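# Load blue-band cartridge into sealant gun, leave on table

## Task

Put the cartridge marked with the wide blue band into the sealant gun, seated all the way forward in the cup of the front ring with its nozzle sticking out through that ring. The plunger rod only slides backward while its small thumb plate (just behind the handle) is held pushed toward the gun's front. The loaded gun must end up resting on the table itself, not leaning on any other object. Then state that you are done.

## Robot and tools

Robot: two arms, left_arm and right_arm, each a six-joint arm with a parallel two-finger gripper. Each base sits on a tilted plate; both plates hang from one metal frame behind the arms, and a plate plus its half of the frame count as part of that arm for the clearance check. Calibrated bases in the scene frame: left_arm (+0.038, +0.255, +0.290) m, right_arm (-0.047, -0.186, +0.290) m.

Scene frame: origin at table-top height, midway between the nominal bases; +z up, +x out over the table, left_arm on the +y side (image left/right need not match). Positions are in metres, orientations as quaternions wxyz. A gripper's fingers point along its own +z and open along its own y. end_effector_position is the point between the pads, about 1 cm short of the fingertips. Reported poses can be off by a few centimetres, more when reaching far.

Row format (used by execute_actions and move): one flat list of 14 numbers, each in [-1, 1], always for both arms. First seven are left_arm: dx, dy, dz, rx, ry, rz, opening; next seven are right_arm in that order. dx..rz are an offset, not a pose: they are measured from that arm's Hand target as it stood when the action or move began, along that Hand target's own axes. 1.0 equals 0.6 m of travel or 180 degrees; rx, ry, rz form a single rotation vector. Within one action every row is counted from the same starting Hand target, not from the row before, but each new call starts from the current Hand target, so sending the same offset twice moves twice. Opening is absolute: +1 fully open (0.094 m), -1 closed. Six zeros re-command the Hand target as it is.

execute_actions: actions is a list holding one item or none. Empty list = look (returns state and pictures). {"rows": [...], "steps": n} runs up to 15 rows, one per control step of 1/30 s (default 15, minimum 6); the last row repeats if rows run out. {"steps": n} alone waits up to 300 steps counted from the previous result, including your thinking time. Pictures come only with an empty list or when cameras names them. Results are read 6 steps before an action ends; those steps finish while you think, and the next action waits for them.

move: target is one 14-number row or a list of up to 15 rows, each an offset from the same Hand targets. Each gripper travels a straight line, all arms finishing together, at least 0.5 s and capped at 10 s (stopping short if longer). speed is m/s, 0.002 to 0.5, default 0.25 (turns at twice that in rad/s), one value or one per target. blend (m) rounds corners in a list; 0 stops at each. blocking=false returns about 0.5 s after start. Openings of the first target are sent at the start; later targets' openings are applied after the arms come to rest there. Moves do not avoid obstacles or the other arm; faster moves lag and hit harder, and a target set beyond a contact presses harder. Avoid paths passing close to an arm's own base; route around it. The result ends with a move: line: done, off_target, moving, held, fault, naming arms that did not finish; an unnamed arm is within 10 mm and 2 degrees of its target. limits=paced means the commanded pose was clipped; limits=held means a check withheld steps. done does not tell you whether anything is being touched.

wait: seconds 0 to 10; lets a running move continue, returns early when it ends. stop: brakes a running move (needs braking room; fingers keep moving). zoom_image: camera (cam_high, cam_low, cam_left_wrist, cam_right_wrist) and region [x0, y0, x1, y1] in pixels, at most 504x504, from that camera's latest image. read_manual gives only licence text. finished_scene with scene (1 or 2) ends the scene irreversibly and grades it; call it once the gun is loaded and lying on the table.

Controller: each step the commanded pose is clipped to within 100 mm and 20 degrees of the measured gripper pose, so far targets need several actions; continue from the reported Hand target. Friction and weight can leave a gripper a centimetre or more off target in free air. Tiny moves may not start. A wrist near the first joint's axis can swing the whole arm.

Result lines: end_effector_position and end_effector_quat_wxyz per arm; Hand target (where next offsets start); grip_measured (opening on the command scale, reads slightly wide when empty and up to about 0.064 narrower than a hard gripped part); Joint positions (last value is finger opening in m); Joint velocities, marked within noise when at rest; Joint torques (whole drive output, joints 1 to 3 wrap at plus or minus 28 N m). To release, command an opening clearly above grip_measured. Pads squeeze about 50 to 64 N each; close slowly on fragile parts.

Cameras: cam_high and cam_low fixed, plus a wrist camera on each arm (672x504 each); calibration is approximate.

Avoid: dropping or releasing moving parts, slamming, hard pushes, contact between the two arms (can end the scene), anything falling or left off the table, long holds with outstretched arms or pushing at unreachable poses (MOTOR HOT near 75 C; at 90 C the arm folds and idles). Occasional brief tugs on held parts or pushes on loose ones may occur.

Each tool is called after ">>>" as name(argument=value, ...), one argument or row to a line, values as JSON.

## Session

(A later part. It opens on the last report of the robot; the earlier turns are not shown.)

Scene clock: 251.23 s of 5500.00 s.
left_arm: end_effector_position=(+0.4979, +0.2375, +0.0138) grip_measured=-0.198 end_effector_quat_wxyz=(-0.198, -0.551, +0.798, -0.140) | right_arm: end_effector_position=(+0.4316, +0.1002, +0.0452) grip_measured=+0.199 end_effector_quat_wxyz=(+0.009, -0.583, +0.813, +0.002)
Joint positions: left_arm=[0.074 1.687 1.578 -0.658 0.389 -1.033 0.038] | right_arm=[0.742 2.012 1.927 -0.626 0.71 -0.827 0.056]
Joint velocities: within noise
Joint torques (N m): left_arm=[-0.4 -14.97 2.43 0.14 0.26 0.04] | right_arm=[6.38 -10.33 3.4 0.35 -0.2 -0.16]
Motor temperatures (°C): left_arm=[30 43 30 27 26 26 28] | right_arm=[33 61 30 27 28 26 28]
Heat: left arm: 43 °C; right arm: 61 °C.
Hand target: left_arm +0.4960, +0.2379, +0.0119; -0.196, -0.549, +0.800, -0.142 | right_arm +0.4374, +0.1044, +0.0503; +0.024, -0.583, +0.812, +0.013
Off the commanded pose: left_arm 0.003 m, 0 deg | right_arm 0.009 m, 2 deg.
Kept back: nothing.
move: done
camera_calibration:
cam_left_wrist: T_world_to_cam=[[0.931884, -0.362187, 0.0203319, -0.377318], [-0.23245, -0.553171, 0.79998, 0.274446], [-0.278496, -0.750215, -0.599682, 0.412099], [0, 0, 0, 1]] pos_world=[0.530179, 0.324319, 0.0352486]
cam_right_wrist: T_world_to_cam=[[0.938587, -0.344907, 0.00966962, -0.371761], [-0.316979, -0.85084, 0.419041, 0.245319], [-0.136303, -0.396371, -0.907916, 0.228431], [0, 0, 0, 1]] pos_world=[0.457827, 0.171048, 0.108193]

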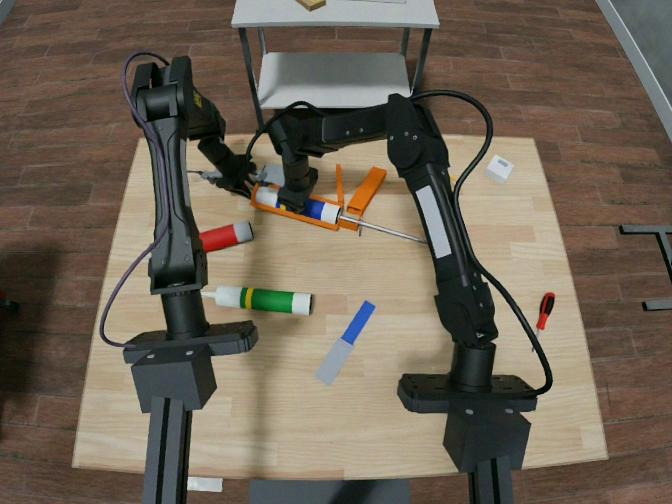

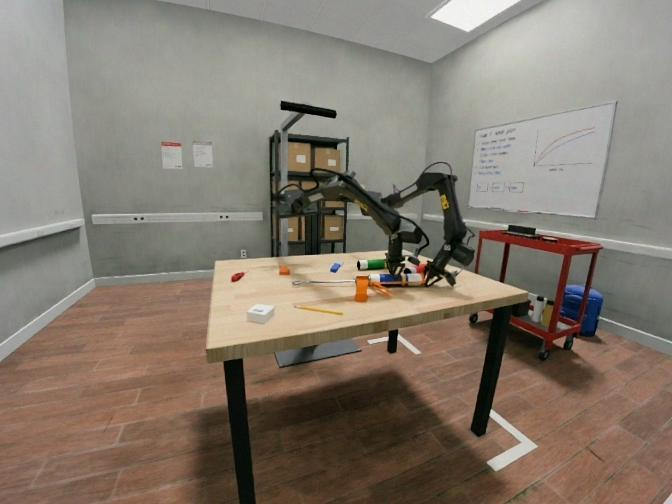

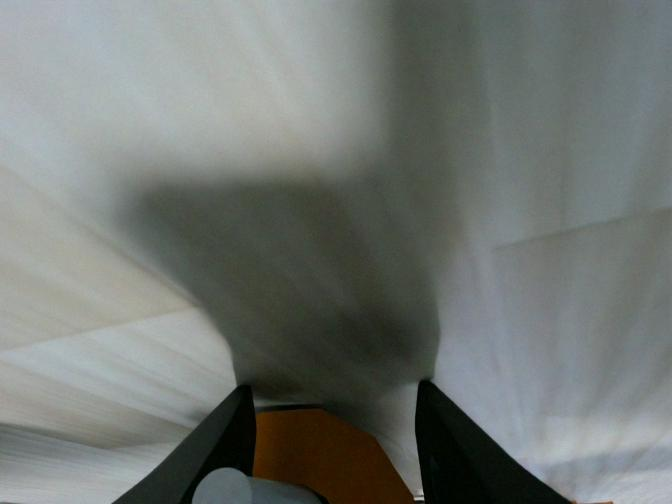

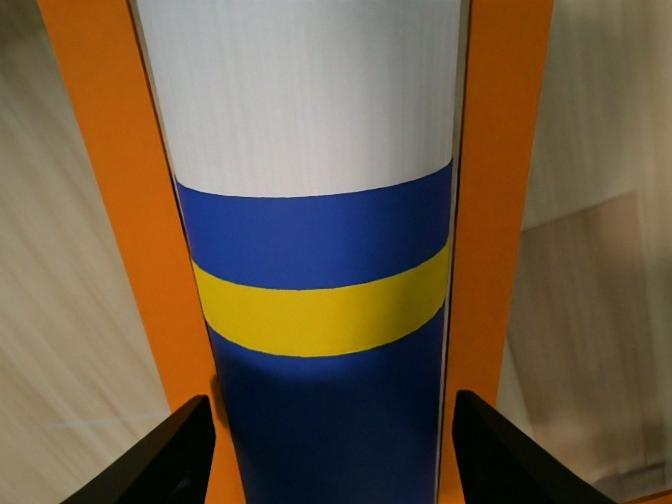

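>>> zoom_image(
  camera="cam_low",
  region=[410, 265, 435, 290],
)

>>> zoom_image(
  camera="cam_high",
  region=[240, 170, 280, 210],
)

>>> zoom_image(
  camera="cam_high",
  region=[325, 195, 365, 235],
)

Scaled by 20.160 from the camera's 672x504 image, which has a finer 960x720 frame.

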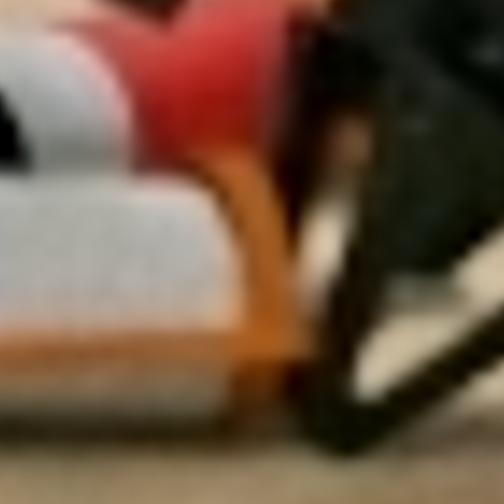

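Scaled by 12.600 from the camera's 672x504 image, which has a finer 960x720 frame.

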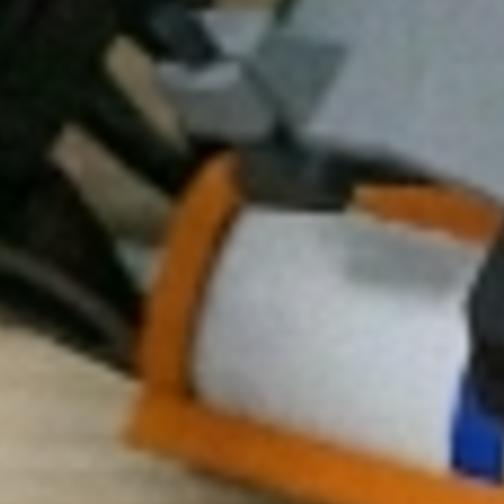

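Scaled by 12.600 from the camera's 672x504 image, which has a finer 960x720 frame.

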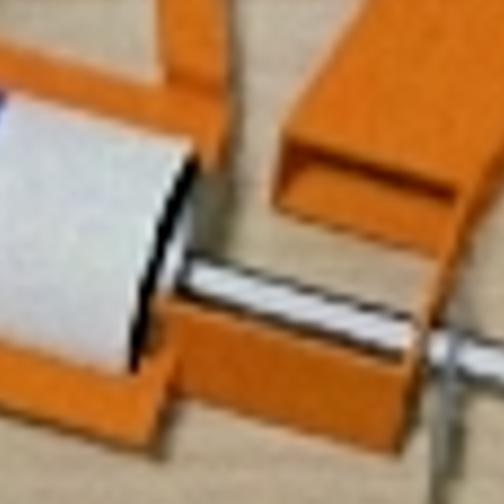

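>>> move(
  target=[
    [0,0,0,0,0,0,-0.2,0,0,0.015,0,0,0,0.2],
    [0,0,0,0,0,0,-0.2,0,0,0.015,0,0,0,-0.3],
  ],
  speed=0.05,
)

>>> zoom_image(
  camera="cam_low",
  region=[350, 250, 430, 310],
)

Scene clock: 253.43 s of 5500.00 s.
left_arm: end_effector_position=(+0.4979, +0.2375, +0.0138) grip_measured=-0.198 end_effector_quat_wxyz=(-0.198, -0.551, +0.798, -0.140) | right_arm: end_effector_position=(+0.4324, +0.0980, +0.0419) grip_measured=-0.031 end_effector_quat_wxyz=(+0.008, -0.586, +0.810, +0.006)
Joint positions: left_arm=[0.074 1.687 1.578 -0.658 0.389 -1.033 0.038] | right_arm=[0.731 2.012 1.927 -0.623 0.693 -0.843 0.046]
Joint velocities: within noise
Joint torques (N m): left_arm=[-0.4 -14.98 2.43 0.15 0.26 0.03] | right_arm=[6.19 -9.03 4.05 0.51 -0.13 -0.14]
Motor temperatures (°C): left_arm=[30 43 30 27 26 26 28] | right_arm=[32 61 30 27 28 26 28]
Heat: left arm: 43 °C; right arm: 61 °C.
Hand target: left_arm +0.4960, +0.2379, +0.0119; -0.196, -0.549, +0.800, -0.142 | right_arm +0.4377, +0.1048, +0.0413; +0.024, -0.583, +0.812, +0.013
Off the commanded pose: left_arm 0.003 m, 0 deg | right_arm 0.009 m, 2 deg.
Kept back: nothing.
move: done
camera_calibration:
cam_left_wrist: T_world_to_cam=[[0.931884, -0.362187, 0.0203319, -0.377318], [-0.23245, -0.553171, 0.79998, 0.274446], [-0.278496, -0.750215, -0.599682, 0.412099], [0, 0, 0, 1]] pos_world=[0.530179, 0.324319, 0.0352486]
cam_right_wrist: T_world_to_cam=[[0.941286, -0.337601, 0.0023786, -0.374781], [-0.308051, -0.85597, 0.415236, 0.241875], [-0.138148, -0.391588, -0.909711, 0.225126], [0, 0, 0, 1]] pos_world=[0.458387, 0.168668, 0.105256]

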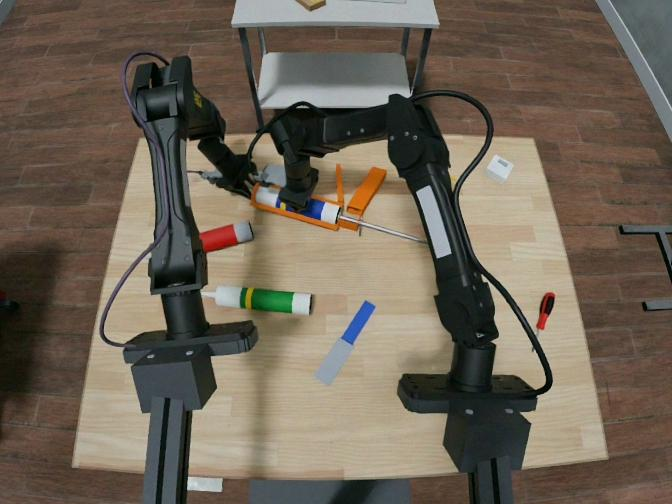

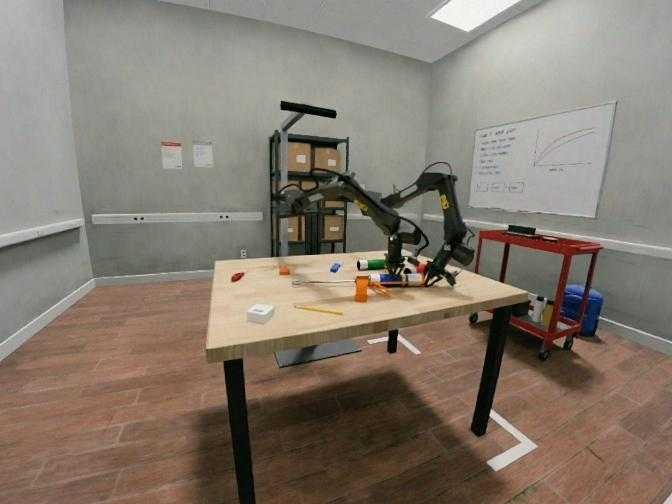

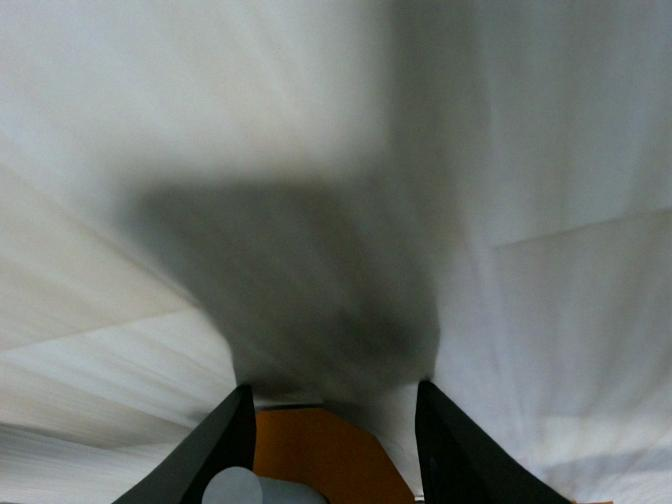

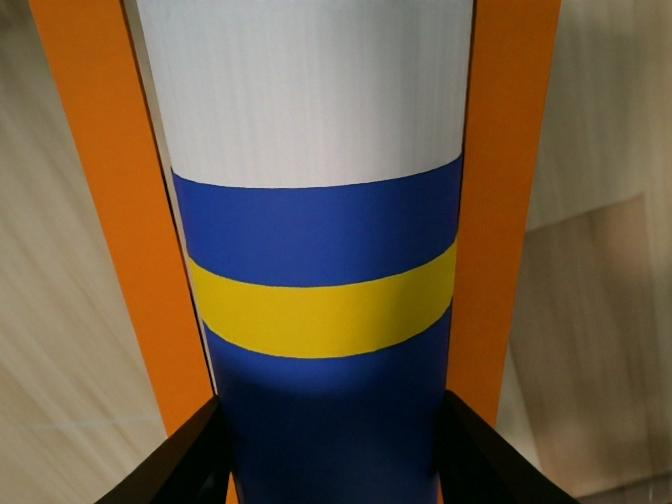

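Scaled by 6.300 from the camera's 672x504 image, which has a finer 960x720 frame.

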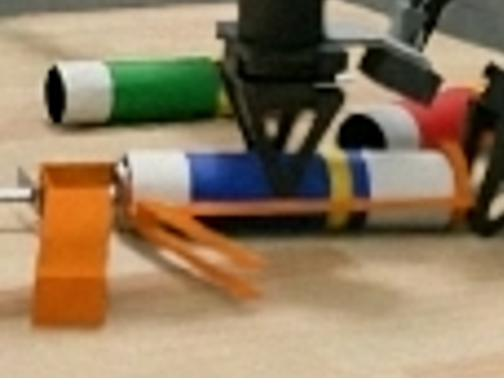

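>>> move(
  target=[
    [0,0,0,0,0,0,-0.2,0,0,0,0,0,0,0.15],
    [0,0,0,0,0,0,-0.2,0,0,0.012,0,0,0,0.15],
    [0,0,0,0,0,0,-0.2,0,0,0.012,0,0,0,-0.3],
  ],
  speed=0.05,
)

>>> zoom_image(
  camera="cam_low",
  region=[350, 250, 430, 310],
)

Scene clock: 255.73 s of 5500.00 s.
left_arm: end_effector_position=(+0.4979, +0.2375, +0.0138) grip_measured=-0.198 end_effector_quat_wxyz=(-0.198, -0.551, +0.798, -0.140) | right_arm: end_effector_position=(+0.4329, +0.0979, +0.0399) grip_measured=-0.011 end_effector_quat_wxyz=(+0.010, -0.588, +0.809, +0.012)
Joint positions: left_arm=[0.074 1.687 1.578 -0.658 0.389 -1.033 0.038] | right_arm=[0.723 2.012 1.927 -0.618 0.676 -0.855 0.046]
Joint velocities: within noise
Joint torques (N m): left_arm=[-0.4 -14.97 2.41 0.15 0.26 0.03] | right_arm=[5.91 -7.98 4.6 0.6 -0.13 -0.14]
Motor temperatures (°C): left_arm=[30 43 30 27 26 26 28] | right_arm=[32 60 30 27 28 26 28]
Heat: left arm: 43 °C; right arm: 60 °C.
Hand target: left_arm +0.4960, +0.2379, +0.0119; -0.196, -0.549, +0.800, -0.142 | right_arm +0.4378, +0.1051, +0.0342; +0.024, -0.583, +0.812, +0.013
Off the commanded pose: left_arm 0.003 m, 0 deg | right_arm 0.010 m, 2 deg.
Kept back: nothing.
move: done
camera_calibration:
cam_left_wrist: T_world_to_cam=[[0.931884, -0.362187, 0.0203319, -0.377318], [-0.23245, -0.553171, 0.79998, 0.274446], [-0.278496, -0.750215, -0.599682, 0.412099], [0, 0, 0, 1]] pos_world=[0.530179, 0.324319, 0.0352486]
cam_right_wrist: T_world_to_cam=[[0.943246, -0.332061, -0.00475751, -0.376476], [-0.301452, -0.862134, 0.407248, 0.24081], [-0.139333, -0.382701, -0.913305, 0.223107], [0, 0, 0, 1]] pos_world=[0.458789, 0.16798, 0.103904]

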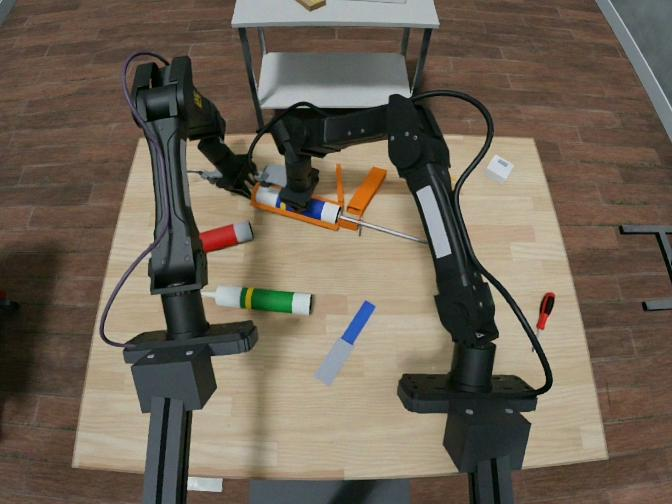

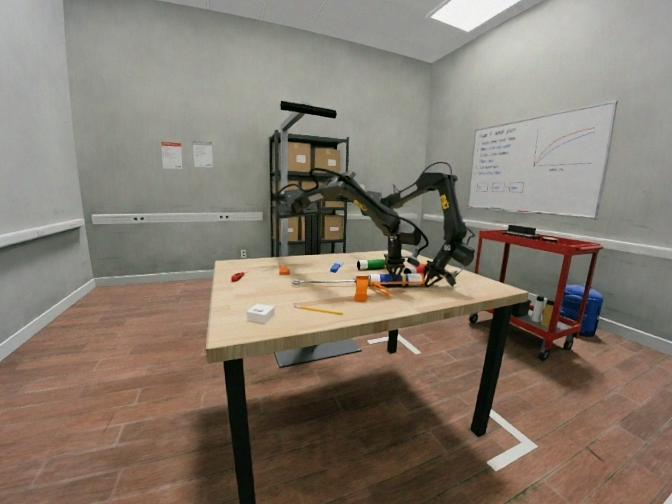

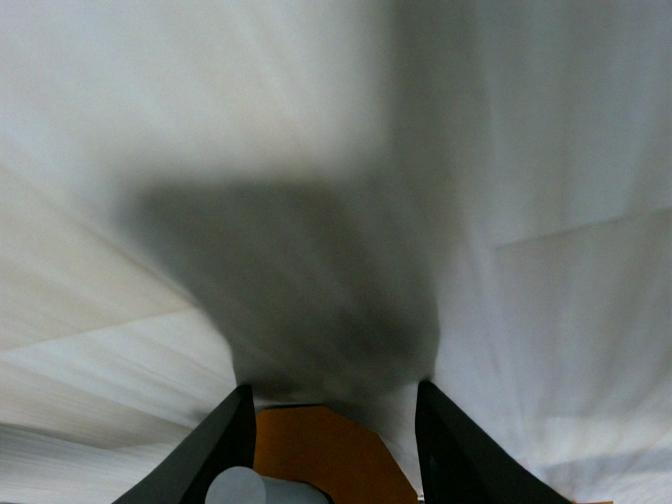

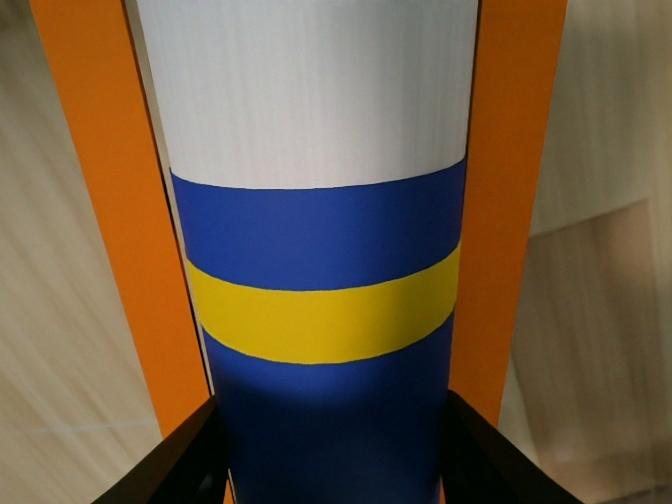

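Scaled by 6.300 from the camera's 672x504 image, which has a finer 960x720 frame.

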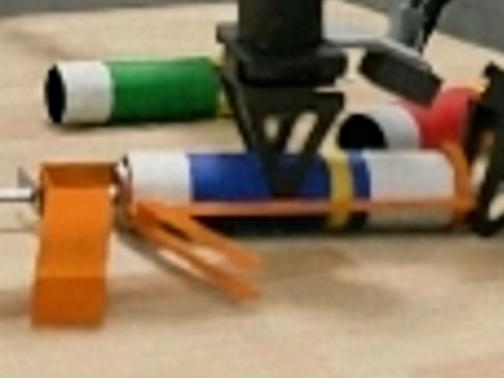

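>>> move(
  target=[
    [0,0,0,0,0,0,-0.2,0,0,0,0,0,0,0.15],
    [0,0,0,0,0,0,-0.2,0,0,0.015,0,0,0,0.15],
    [0,0,0,0,0,0,-0.2,0,0,0.015,0,0,0,-0.3],
  ],
  speed=0.05,
)

>>> zoom_image(
  camera="cam_low",
  region=[350, 250, 430, 310],
)

Scene clock: 257.93 s of 5500.00 s.
left_arm: end_effector_position=(+0.4979, +0.2375, +0.0138) grip_measured=-0.198 end_effector_quat_wxyz=(-0.198, -0.551, +0.798, -0.140) | right_arm: end_effector_position=(+0.4344, +0.0970, +0.0377) grip_measured=+0.023 end_effector_quat_wxyz=(+0.012, -0.593, +0.805, +0.011)
Joint positions: left_arm=[0.074 1.687 1.578 -0.658 0.389 -1.033 0.038] | right_arm=[0.718 2.015 1.927 -0.609 0.673 -0.873 0.048]
Joint velocities: within noise
Joint torques (N m): left_arm=[-0.4 -14.97 2.43 0.15 0.26 0.03] | right_arm=[5.35 -6.83 5.26 0.68 -0.13 -0.12]
Motor temperatures (°C): left_arm=[30 43 30 27 26 26 28] | right_arm=[32 59 30 27 28 26 28]
Heat: left arm: 43 °C; right arm: 59 °C.
Hand target: left_arm +0.4960, +0.2379, +0.0119; -0.196, -0.549, +0.800, -0.142 | right_arm +0.4381, +0.1055, +0.0251; +0.024, -0.583, +0.812, +0.013
Off the commanded pose: left_arm 0.003 m, 0 deg | right_arm 0.016 m, 2 deg.
Kept back: nothing.
move: off_target (right_arm); target 3's new opening was sent with right_arm's hand 0.016 m and 2 deg from that target
camera_calibration:
cam_left_wrist: T_world_to_cam=[[0.931884, -0.362187, 0.0203319, -0.377318], [-0.23245, -0.553171, 0.79998, 0.274446], [-0.278496, -0.750215, -0.599682, 0.412099], [0, 0, 0, 1]] pos_world=[0.530179, 0.324319, 0.0352486]
cam_right_wrist: T_world_to_cam=[[0.946869, -0.321618, -0.00109762, -0.380875], [-0.293537, -0.865581, 0.405717, 0.238381], [-0.131436, -0.383839, -0.913998, 0.217667], [0, 0, 0, 1]] pos_world=[0.459222, 0.167391, 0.101814]

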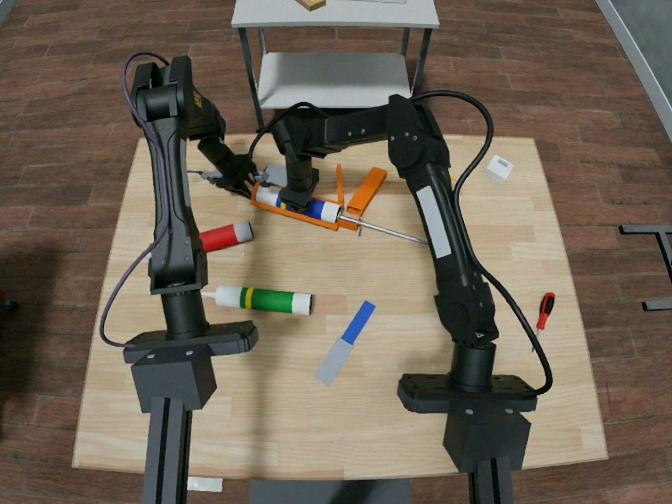

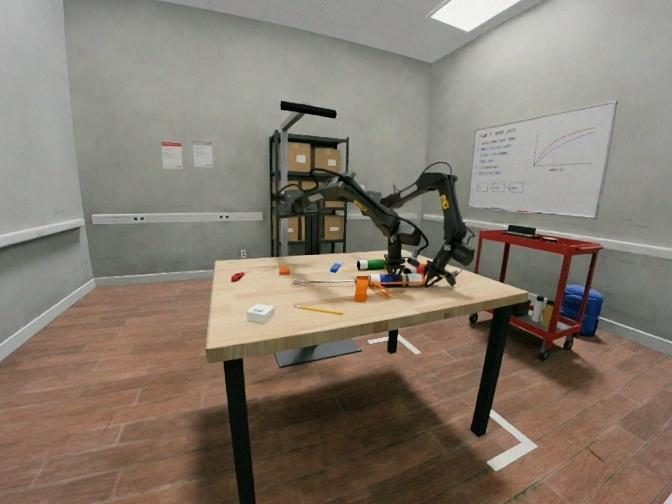

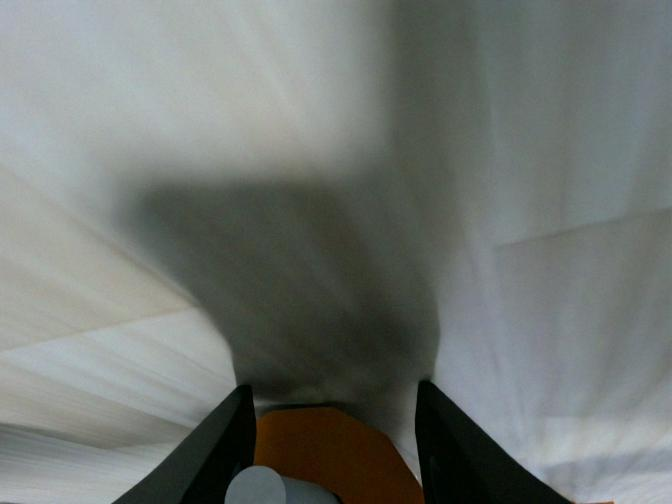

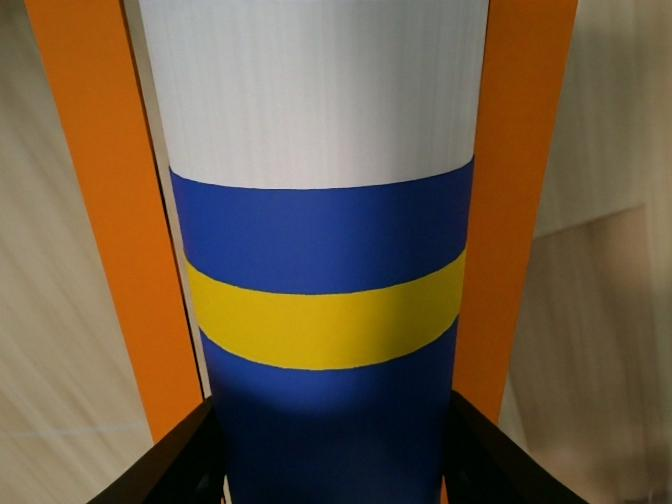

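Scaled by 6.300 from the camera's 672x504 image, which has a finer 960x720 frame.

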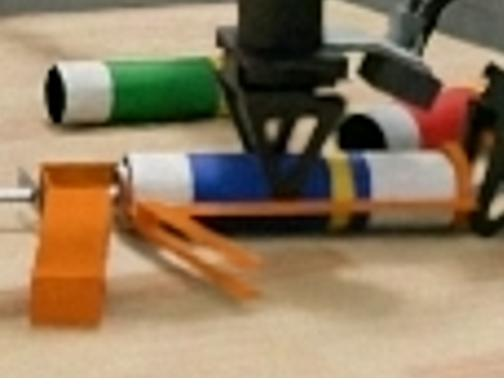

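>>> move(
  target=[0,0,0,0,0,0,-0.2,0,0,-0.05,0,0,0,-0.35],
  speed=0.05,
)

>>> zoom_image(
  camera="cam_low",
  region=[350, 250, 430, 310],
)

>>> zoom_image(
  camera="cam_low",
  region=[410, 265, 435, 290],
)

Scene clock: 259.07 s of 5500.00 s.
left_arm: end_effector_position=(+0.4979, +0.2375, +0.0138) grip_measured=-0.198 end_effector_quat_wxyz=(-0.198, -0.551, +0.798, -0.140) | right_arm: end_effector_position=(+0.4344, +0.0972, +0.0381) grip_measured=+0.022 end_effector_quat_wxyz=(+0.012, -0.592, +0.806, +0.010)
Joint positions: left_arm=[0.074 1.687 1.578 -0.658 0.389 -1.033 0.038] | right_arm=[0.72 2.015 1.927 -0.609 0.676 -0.87 0.048]
Joint velocities: within noise
Joint torques (N m): left_arm=[-0.42 -14.97 2.43 0.14 0.26 0.03] | right_arm=[8.57 -11.41 3.04 0.09 0.16 0.19]
Motor temperatures (°C): left_arm=[30 43 30 27 26 26 28] | right_arm=[32 59 30 27 28 26 28]
Heat: left arm: 43 °C; right arm: 59 °C.
Hand target: left_arm +0.4960, +0.2379, +0.0119; -0.196, -0.549, +0.800, -0.142 | right_arm +0.4374, +0.1041, +0.0551; +0.024, -0.583, +0.812, +0.013
Off the commanded pose: left_arm 0.003 m, 0 deg | right_arm 0.019 m, 2 deg.
Kept back: nothing.
move: off_target (right_arm)
camera_calibration:
cam_left_wrist: T_world_to_cam=[[0.931884, -0.362187, 0.0203319, -0.377318], [-0.23245, -0.553171, 0.79998, 0.274446], [-0.278496, -0.750215, -0.599682, 0.412099], [0, 0, 0, 1]] pos_world=[0.530179, 0.324319, 0.0352486]
cam_right_wrist: T_world_to_cam=[[0.94611, -0.323845, 0.000545339, -0.380353], [-0.296069, -0.864278, 0.406653, 0.239325], [-0.131221, -0.3849, -0.913583, 0.218127], [0, 0, 0, 1]] pos_world=[0.459335, 0.167625, 0.102162]

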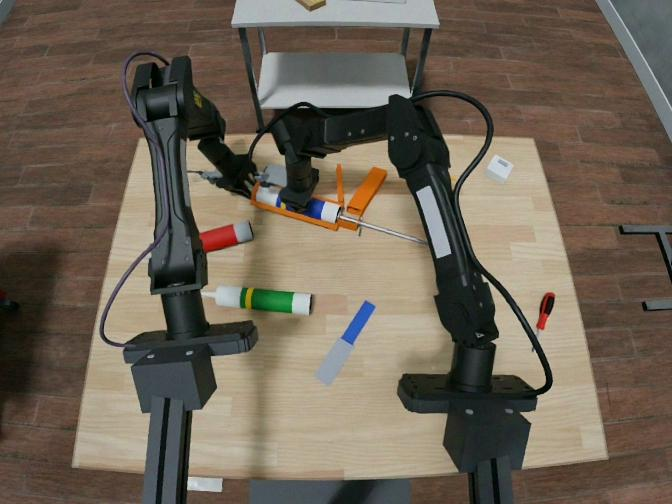

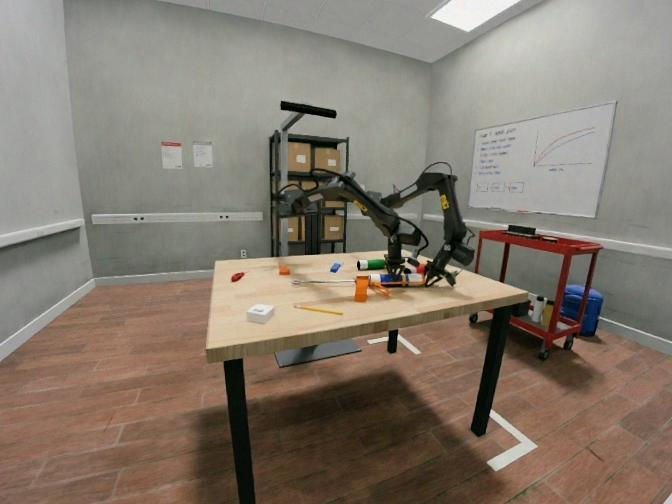

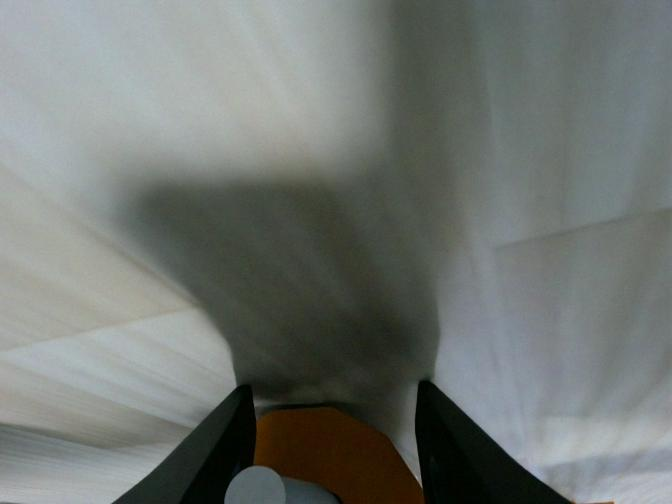

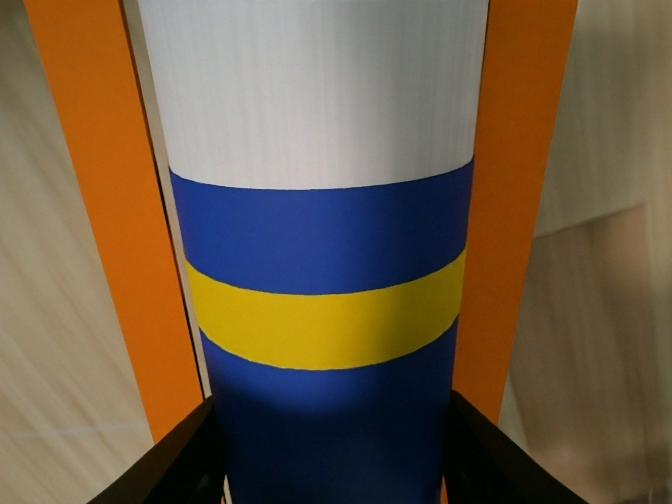

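Scaled by 6.300 from the camera's 672x504 image, which has a finer 960x720 frame.

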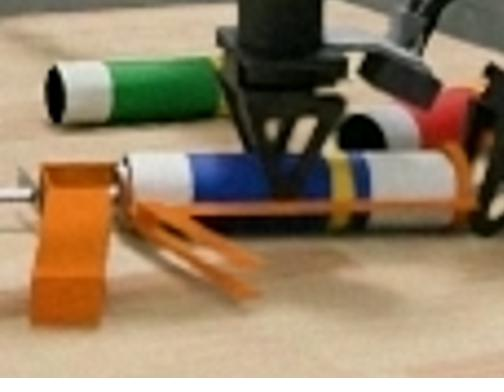

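Scaled by 20.160 from the camera's 672x504 image, which has a finer 960x720 frame.

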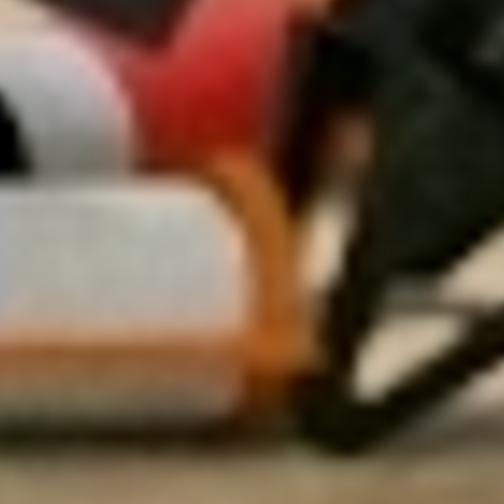

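>>> move(
  target=[0,0,0,0,0,0,-0.2,0,0,-0.02,0,0,0,-0.35],
  speed=0.05,
  cameras=["cam_low"],
)

>>> zoom_image(
  camera="cam_low",
  region=[350, 250, 430, 310],
)

>>> zoom_image(
  camera="cam_low",
  region=[410, 265, 435, 290],
)

Scene clock: 260.00 s of 5500.00 s.
left_arm: end_effector_position=(+0.4979, +0.2375, +0.0138) grip_measured=-0.198 end_effector_quat_wxyz=(-0.198, -0.551, +0.798, -0.140) | right_arm: end_effector_position=(+0.4335, +0.0971, +0.0384) grip_measured=+0.022 end_effector_quat_wxyz=(+0.011, -0.589, +0.808, +0.005)
Joint positions: left_arm=[0.074 1.687 1.578 -0.658 0.389 -1.033 0.038] | right_arm=[0.723 2.015 1.922 -0.606 0.688 -0.86 0.048]
Joint velocities: within noise
Joint torques (N m): left_arm=[-0.4 -14.98 2.43 0.15 0.26 0.03] | right_arm=[9.66 -13.15 2.74 -0.15 0.15 0.21]
Motor temperatures (°C): left_arm=[30 43 30 27 26 26 28] | right_arm=[32 59 30 27 28 26 28]
Heat: left arm: 43 °C; right arm: 59 °C.
Hand target: left_arm +0.4960, +0.2379, +0.0119; -0.196, -0.549, +0.800, -0.142 | right_arm +0.4370, +0.1035, +0.0671; +0.024, -0.583, +0.812, +0.013
Off the commanded pose: left_arm 0.003 m, 0 deg | right_arm 0.030 m, 2 deg.
Kept back: nothing.
move: off_target (right_arm)
Images, in order (width x height): cam_low 672x504.

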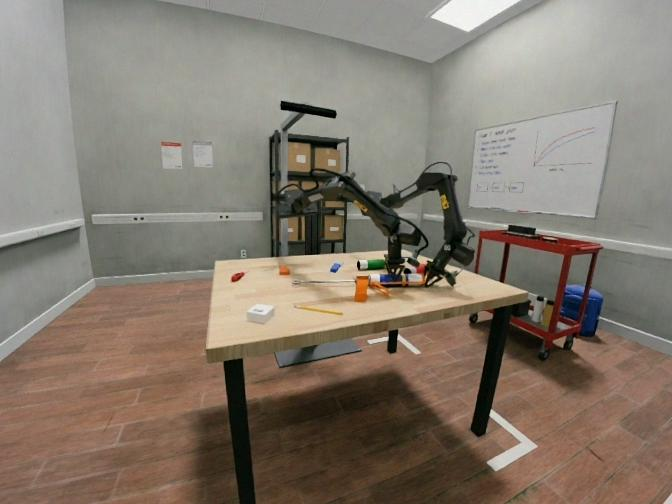

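Scaled by 6.300 from the camera's 672x504 image, which has a finer 960x720 frame.

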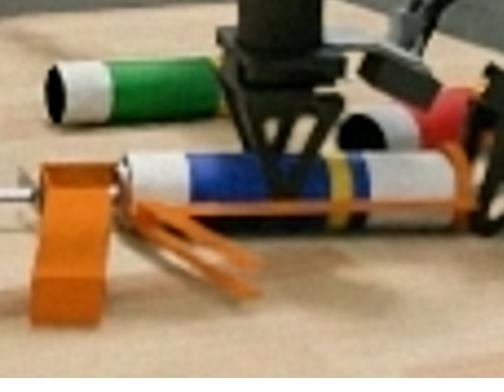

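Scaled by 20.160 from the camera's 672x504 image, which has a finer 960x720 frame.

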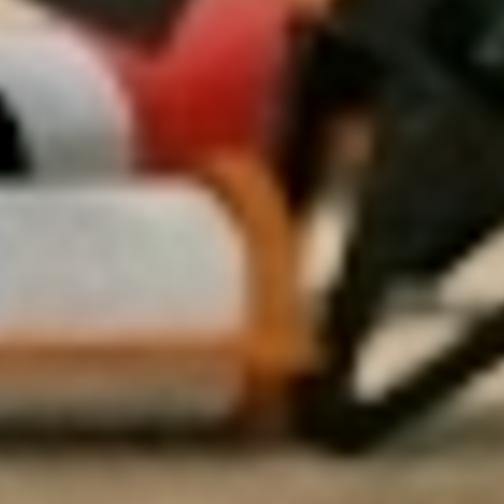

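>>> move(
  target=[0,0,0,0,0,0,-0.2,0,0,-0.015,0,0,0,-0.35],
  speed=0.04,
  cameras=["cam_low"],
)

>>> zoom_image(
  camera="cam_low",
  region=[350, 250, 430, 310],
)

>>> zoom_image(
  camera="cam_low",
  region=[410, 265, 435, 290],
)

Scene clock: 260.93 s of 5500.00 s.
left_arm: end_effector_position=(+0.4979, +0.2375, +0.0138) grip_measured=-0.198 end_effector_quat_wxyz=(-0.198, -0.551, +0.798, -0.140) | right_arm: end_effector_position=(+0.4335, +0.0971, +0.0387) grip_measured=+0.021 end_effector_quat_wxyz=(+0.012, -0.586, +0.810, +0.001)
Joint positions: left_arm=[0.074 1.687 1.578 -0.658 0.389 -1.033 0.038] | right_arm=[0.726 2.014 1.917 -0.598 0.697 -0.855 0.048]
Joint velocities: within noise
Joint torques (N m): left_arm=[-0.4 -14.97 2.43 0.14 0.26 0.03] | right_arm=[10.44 -14.31 2.8 -0.32 0.16 0.25]
Motor temperatures (°C): left_arm=[30 43 30 27 26 26 28] | right_arm=[32 60 30 27 28 26 28]
Heat: left arm: 43 °C; right arm: 60 °C.
Hand target: left_arm +0.4960, +0.2379, +0.0119; -0.196, -0.549, +0.800, -0.142 | right_arm +0.4370, +0.1030, +0.0761; +0.024, -0.583, +0.812, +0.013
Off the commanded pose: left_arm 0.003 m, 0 deg | right_arm 0.038 m, 2 deg.
Kept back: nothing.
move: off_target (right_arm)
Images, in order (width x height): cam_low 672x504.

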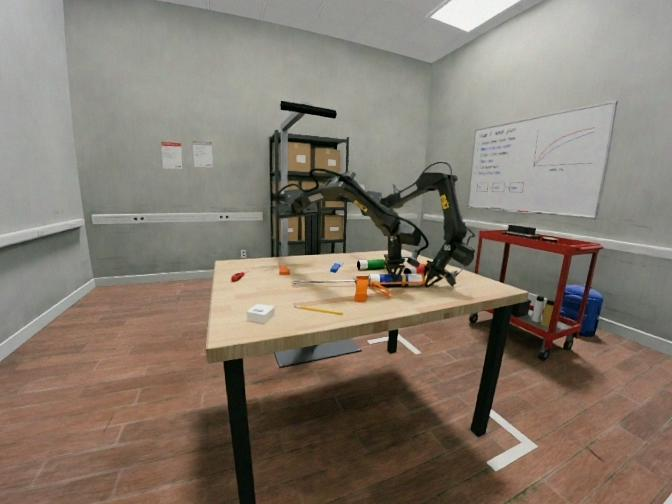

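Scaled by 6.300 from the camera's 672x504 image, which has a finer 960x720 frame.

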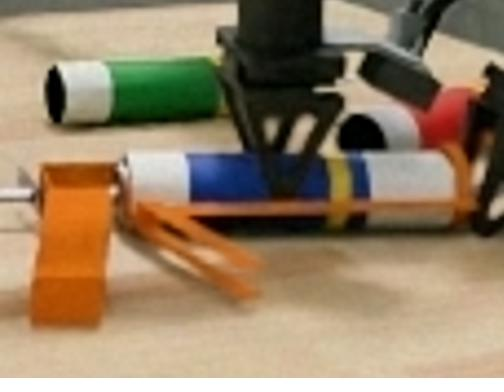

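Scaled by 20.160 from the camera's 672x504 image, which has a finer 960x720 frame.

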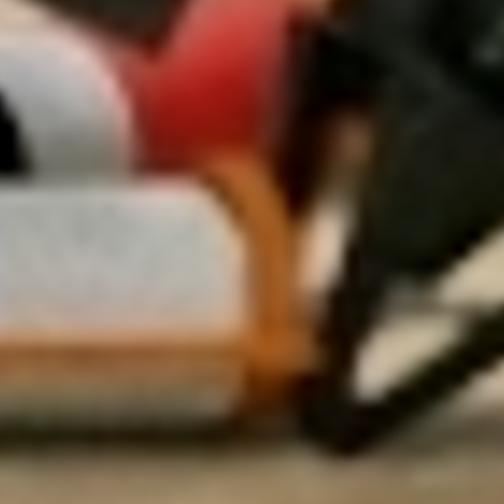

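>>> move(
  target=[
    [0,0,0,0,0,0,-0.2,-0.0367,0,0.002,0,0,0,-0.35],
    [0,0,0,0,0,0,-0.2,-0.034,0,0.052,0,0,0,-0.35],
  ],
  speed=[0.08,0.03],
)

>>> zoom_image(
  camera="cam_low",
  region=[350, 250, 430, 310],
)

>>> zoom_image(
  camera="cam_low",
  region=[410, 265, 435, 290],
)

>>> zoom_image(
  camera="cam_high",
  region=[240, 150, 380, 250],
)

Scene clock: 263.00 s of 5500.00 s.
left_arm: end_effector_position=(+0.4979, +0.2375, +0.0138) grip_measured=-0.198 end_effector_quat_wxyz=(-0.198, -0.551, +0.798, -0.140) | right_arm: end_effector_position=(+0.4342, +0.1058, +0.0403) grip_measured=+0.021 end_effector_quat_wxyz=(-0.002, -0.590, +0.807, +0.001)
Joint positions: left_arm=[0.074 1.687 1.578 -0.658 0.389 -1.033 0.038] | right_arm=[0.744 2.072 2.029 -0.696 0.717 -0.826 0.048]
Joint velocities: within noise
Joint torques (N m): left_arm=[-0.4 -14.97 2.43 0.15 0.26 0.04] | right_arm=[7.98 -8.35 6.68 0.4 -0.13 -0.14]
Motor temperatures (°C): left_arm=[30 43 30 27 26 26 28] | right_arm=[33 60 30 27 28 26 28]
Heat: left arm: 43 °C; right arm: 60 °C.
Hand target: left_arm +0.4960, +0.2379, +0.0119; -0.196, -0.549, +0.800, -0.142 | right_arm +0.4441, +0.1239, +0.0460; +0.024, -0.583, +0.812, +0.013
Off the commanded pose: left_arm 0.003 m, 0 deg | right_arm 0.021 m, 3 deg.
Kept back: nothing.
move: off_target (right_arm)
camera_calibration:
cam_left_wrist: T_world_to_cam=[[0.931884, -0.362187, 0.0203319, -0.377318], [-0.23245, -0.553171, 0.79998, 0.274446], [-0.278496, -0.750215, -0.599682, 0.412099], [0, 0, 0, 1]] pos_world=[0.530179, 0.324319, 0.0352486]
cam_right_wrist: T_world_to_cam=[[0.944795, -0.327661, -0.000928643, -0.376337], [-0.294386, -0.850084, 0.436685, 0.242323], [-0.143874, -0.412304, -0.899614, 0.231218], [0, 0, 0, 1]] pos_world=[0.460165, 0.178016, 0.101839]

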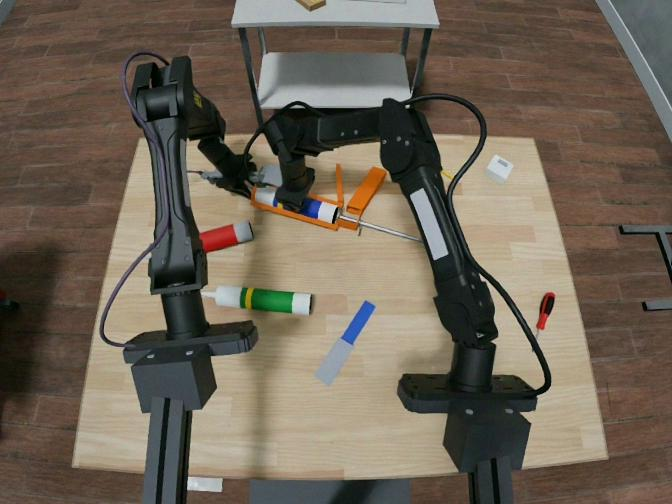

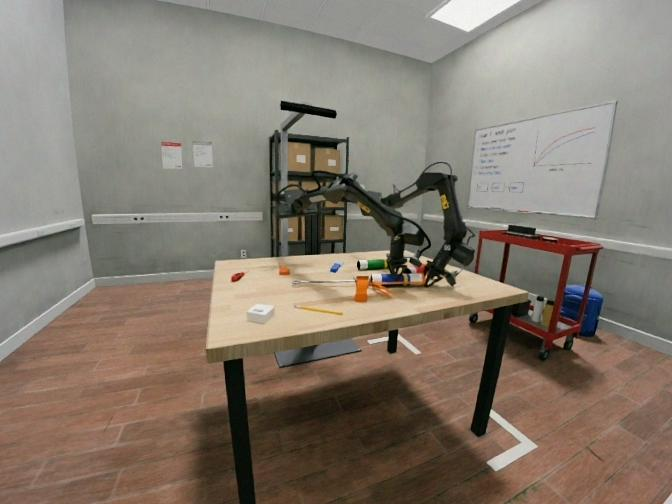

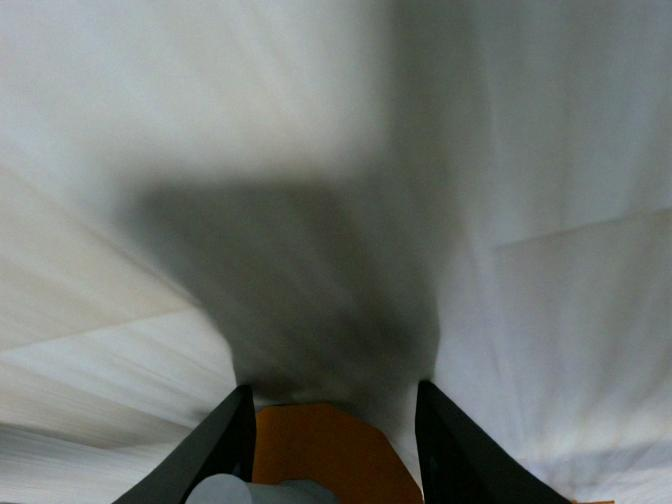

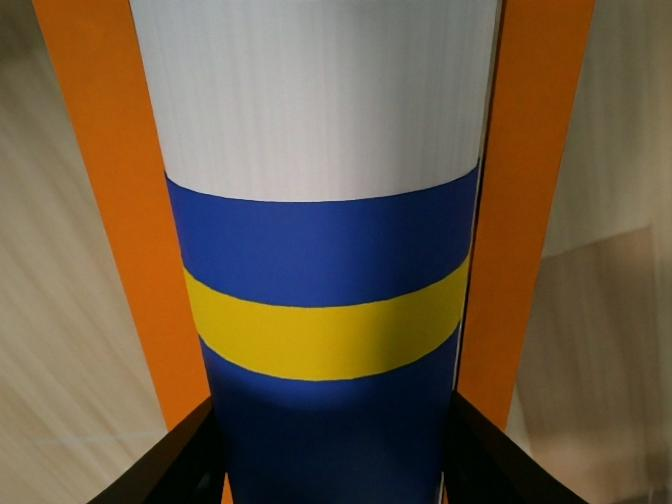

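Scaled by 6.300 from the camera's 672x504 image, which has a finer 960x720 frame.

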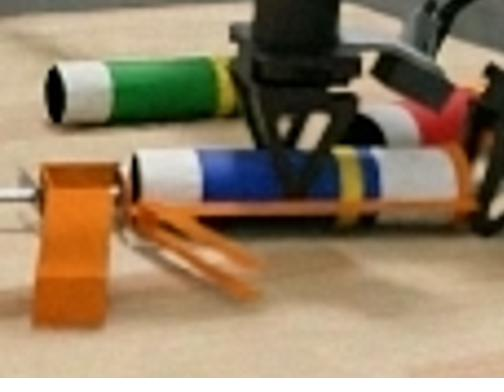

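Scaled by 20.160 from the camera's 672x504 image, which has a finer 960x720 frame.

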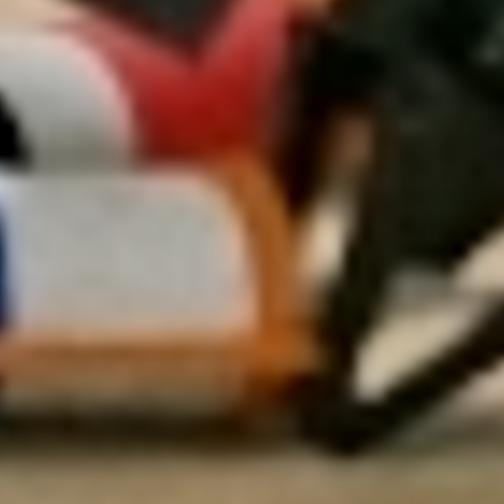

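Scaled by 3.600 from the camera's 672x504 image, which has a finer 960x720 frame.

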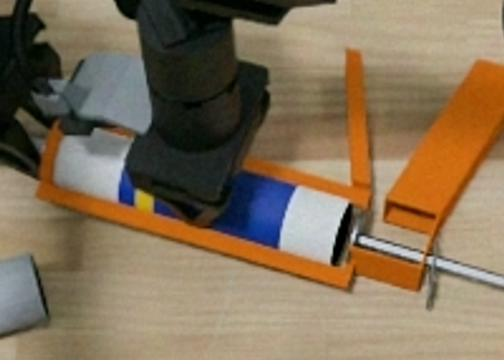

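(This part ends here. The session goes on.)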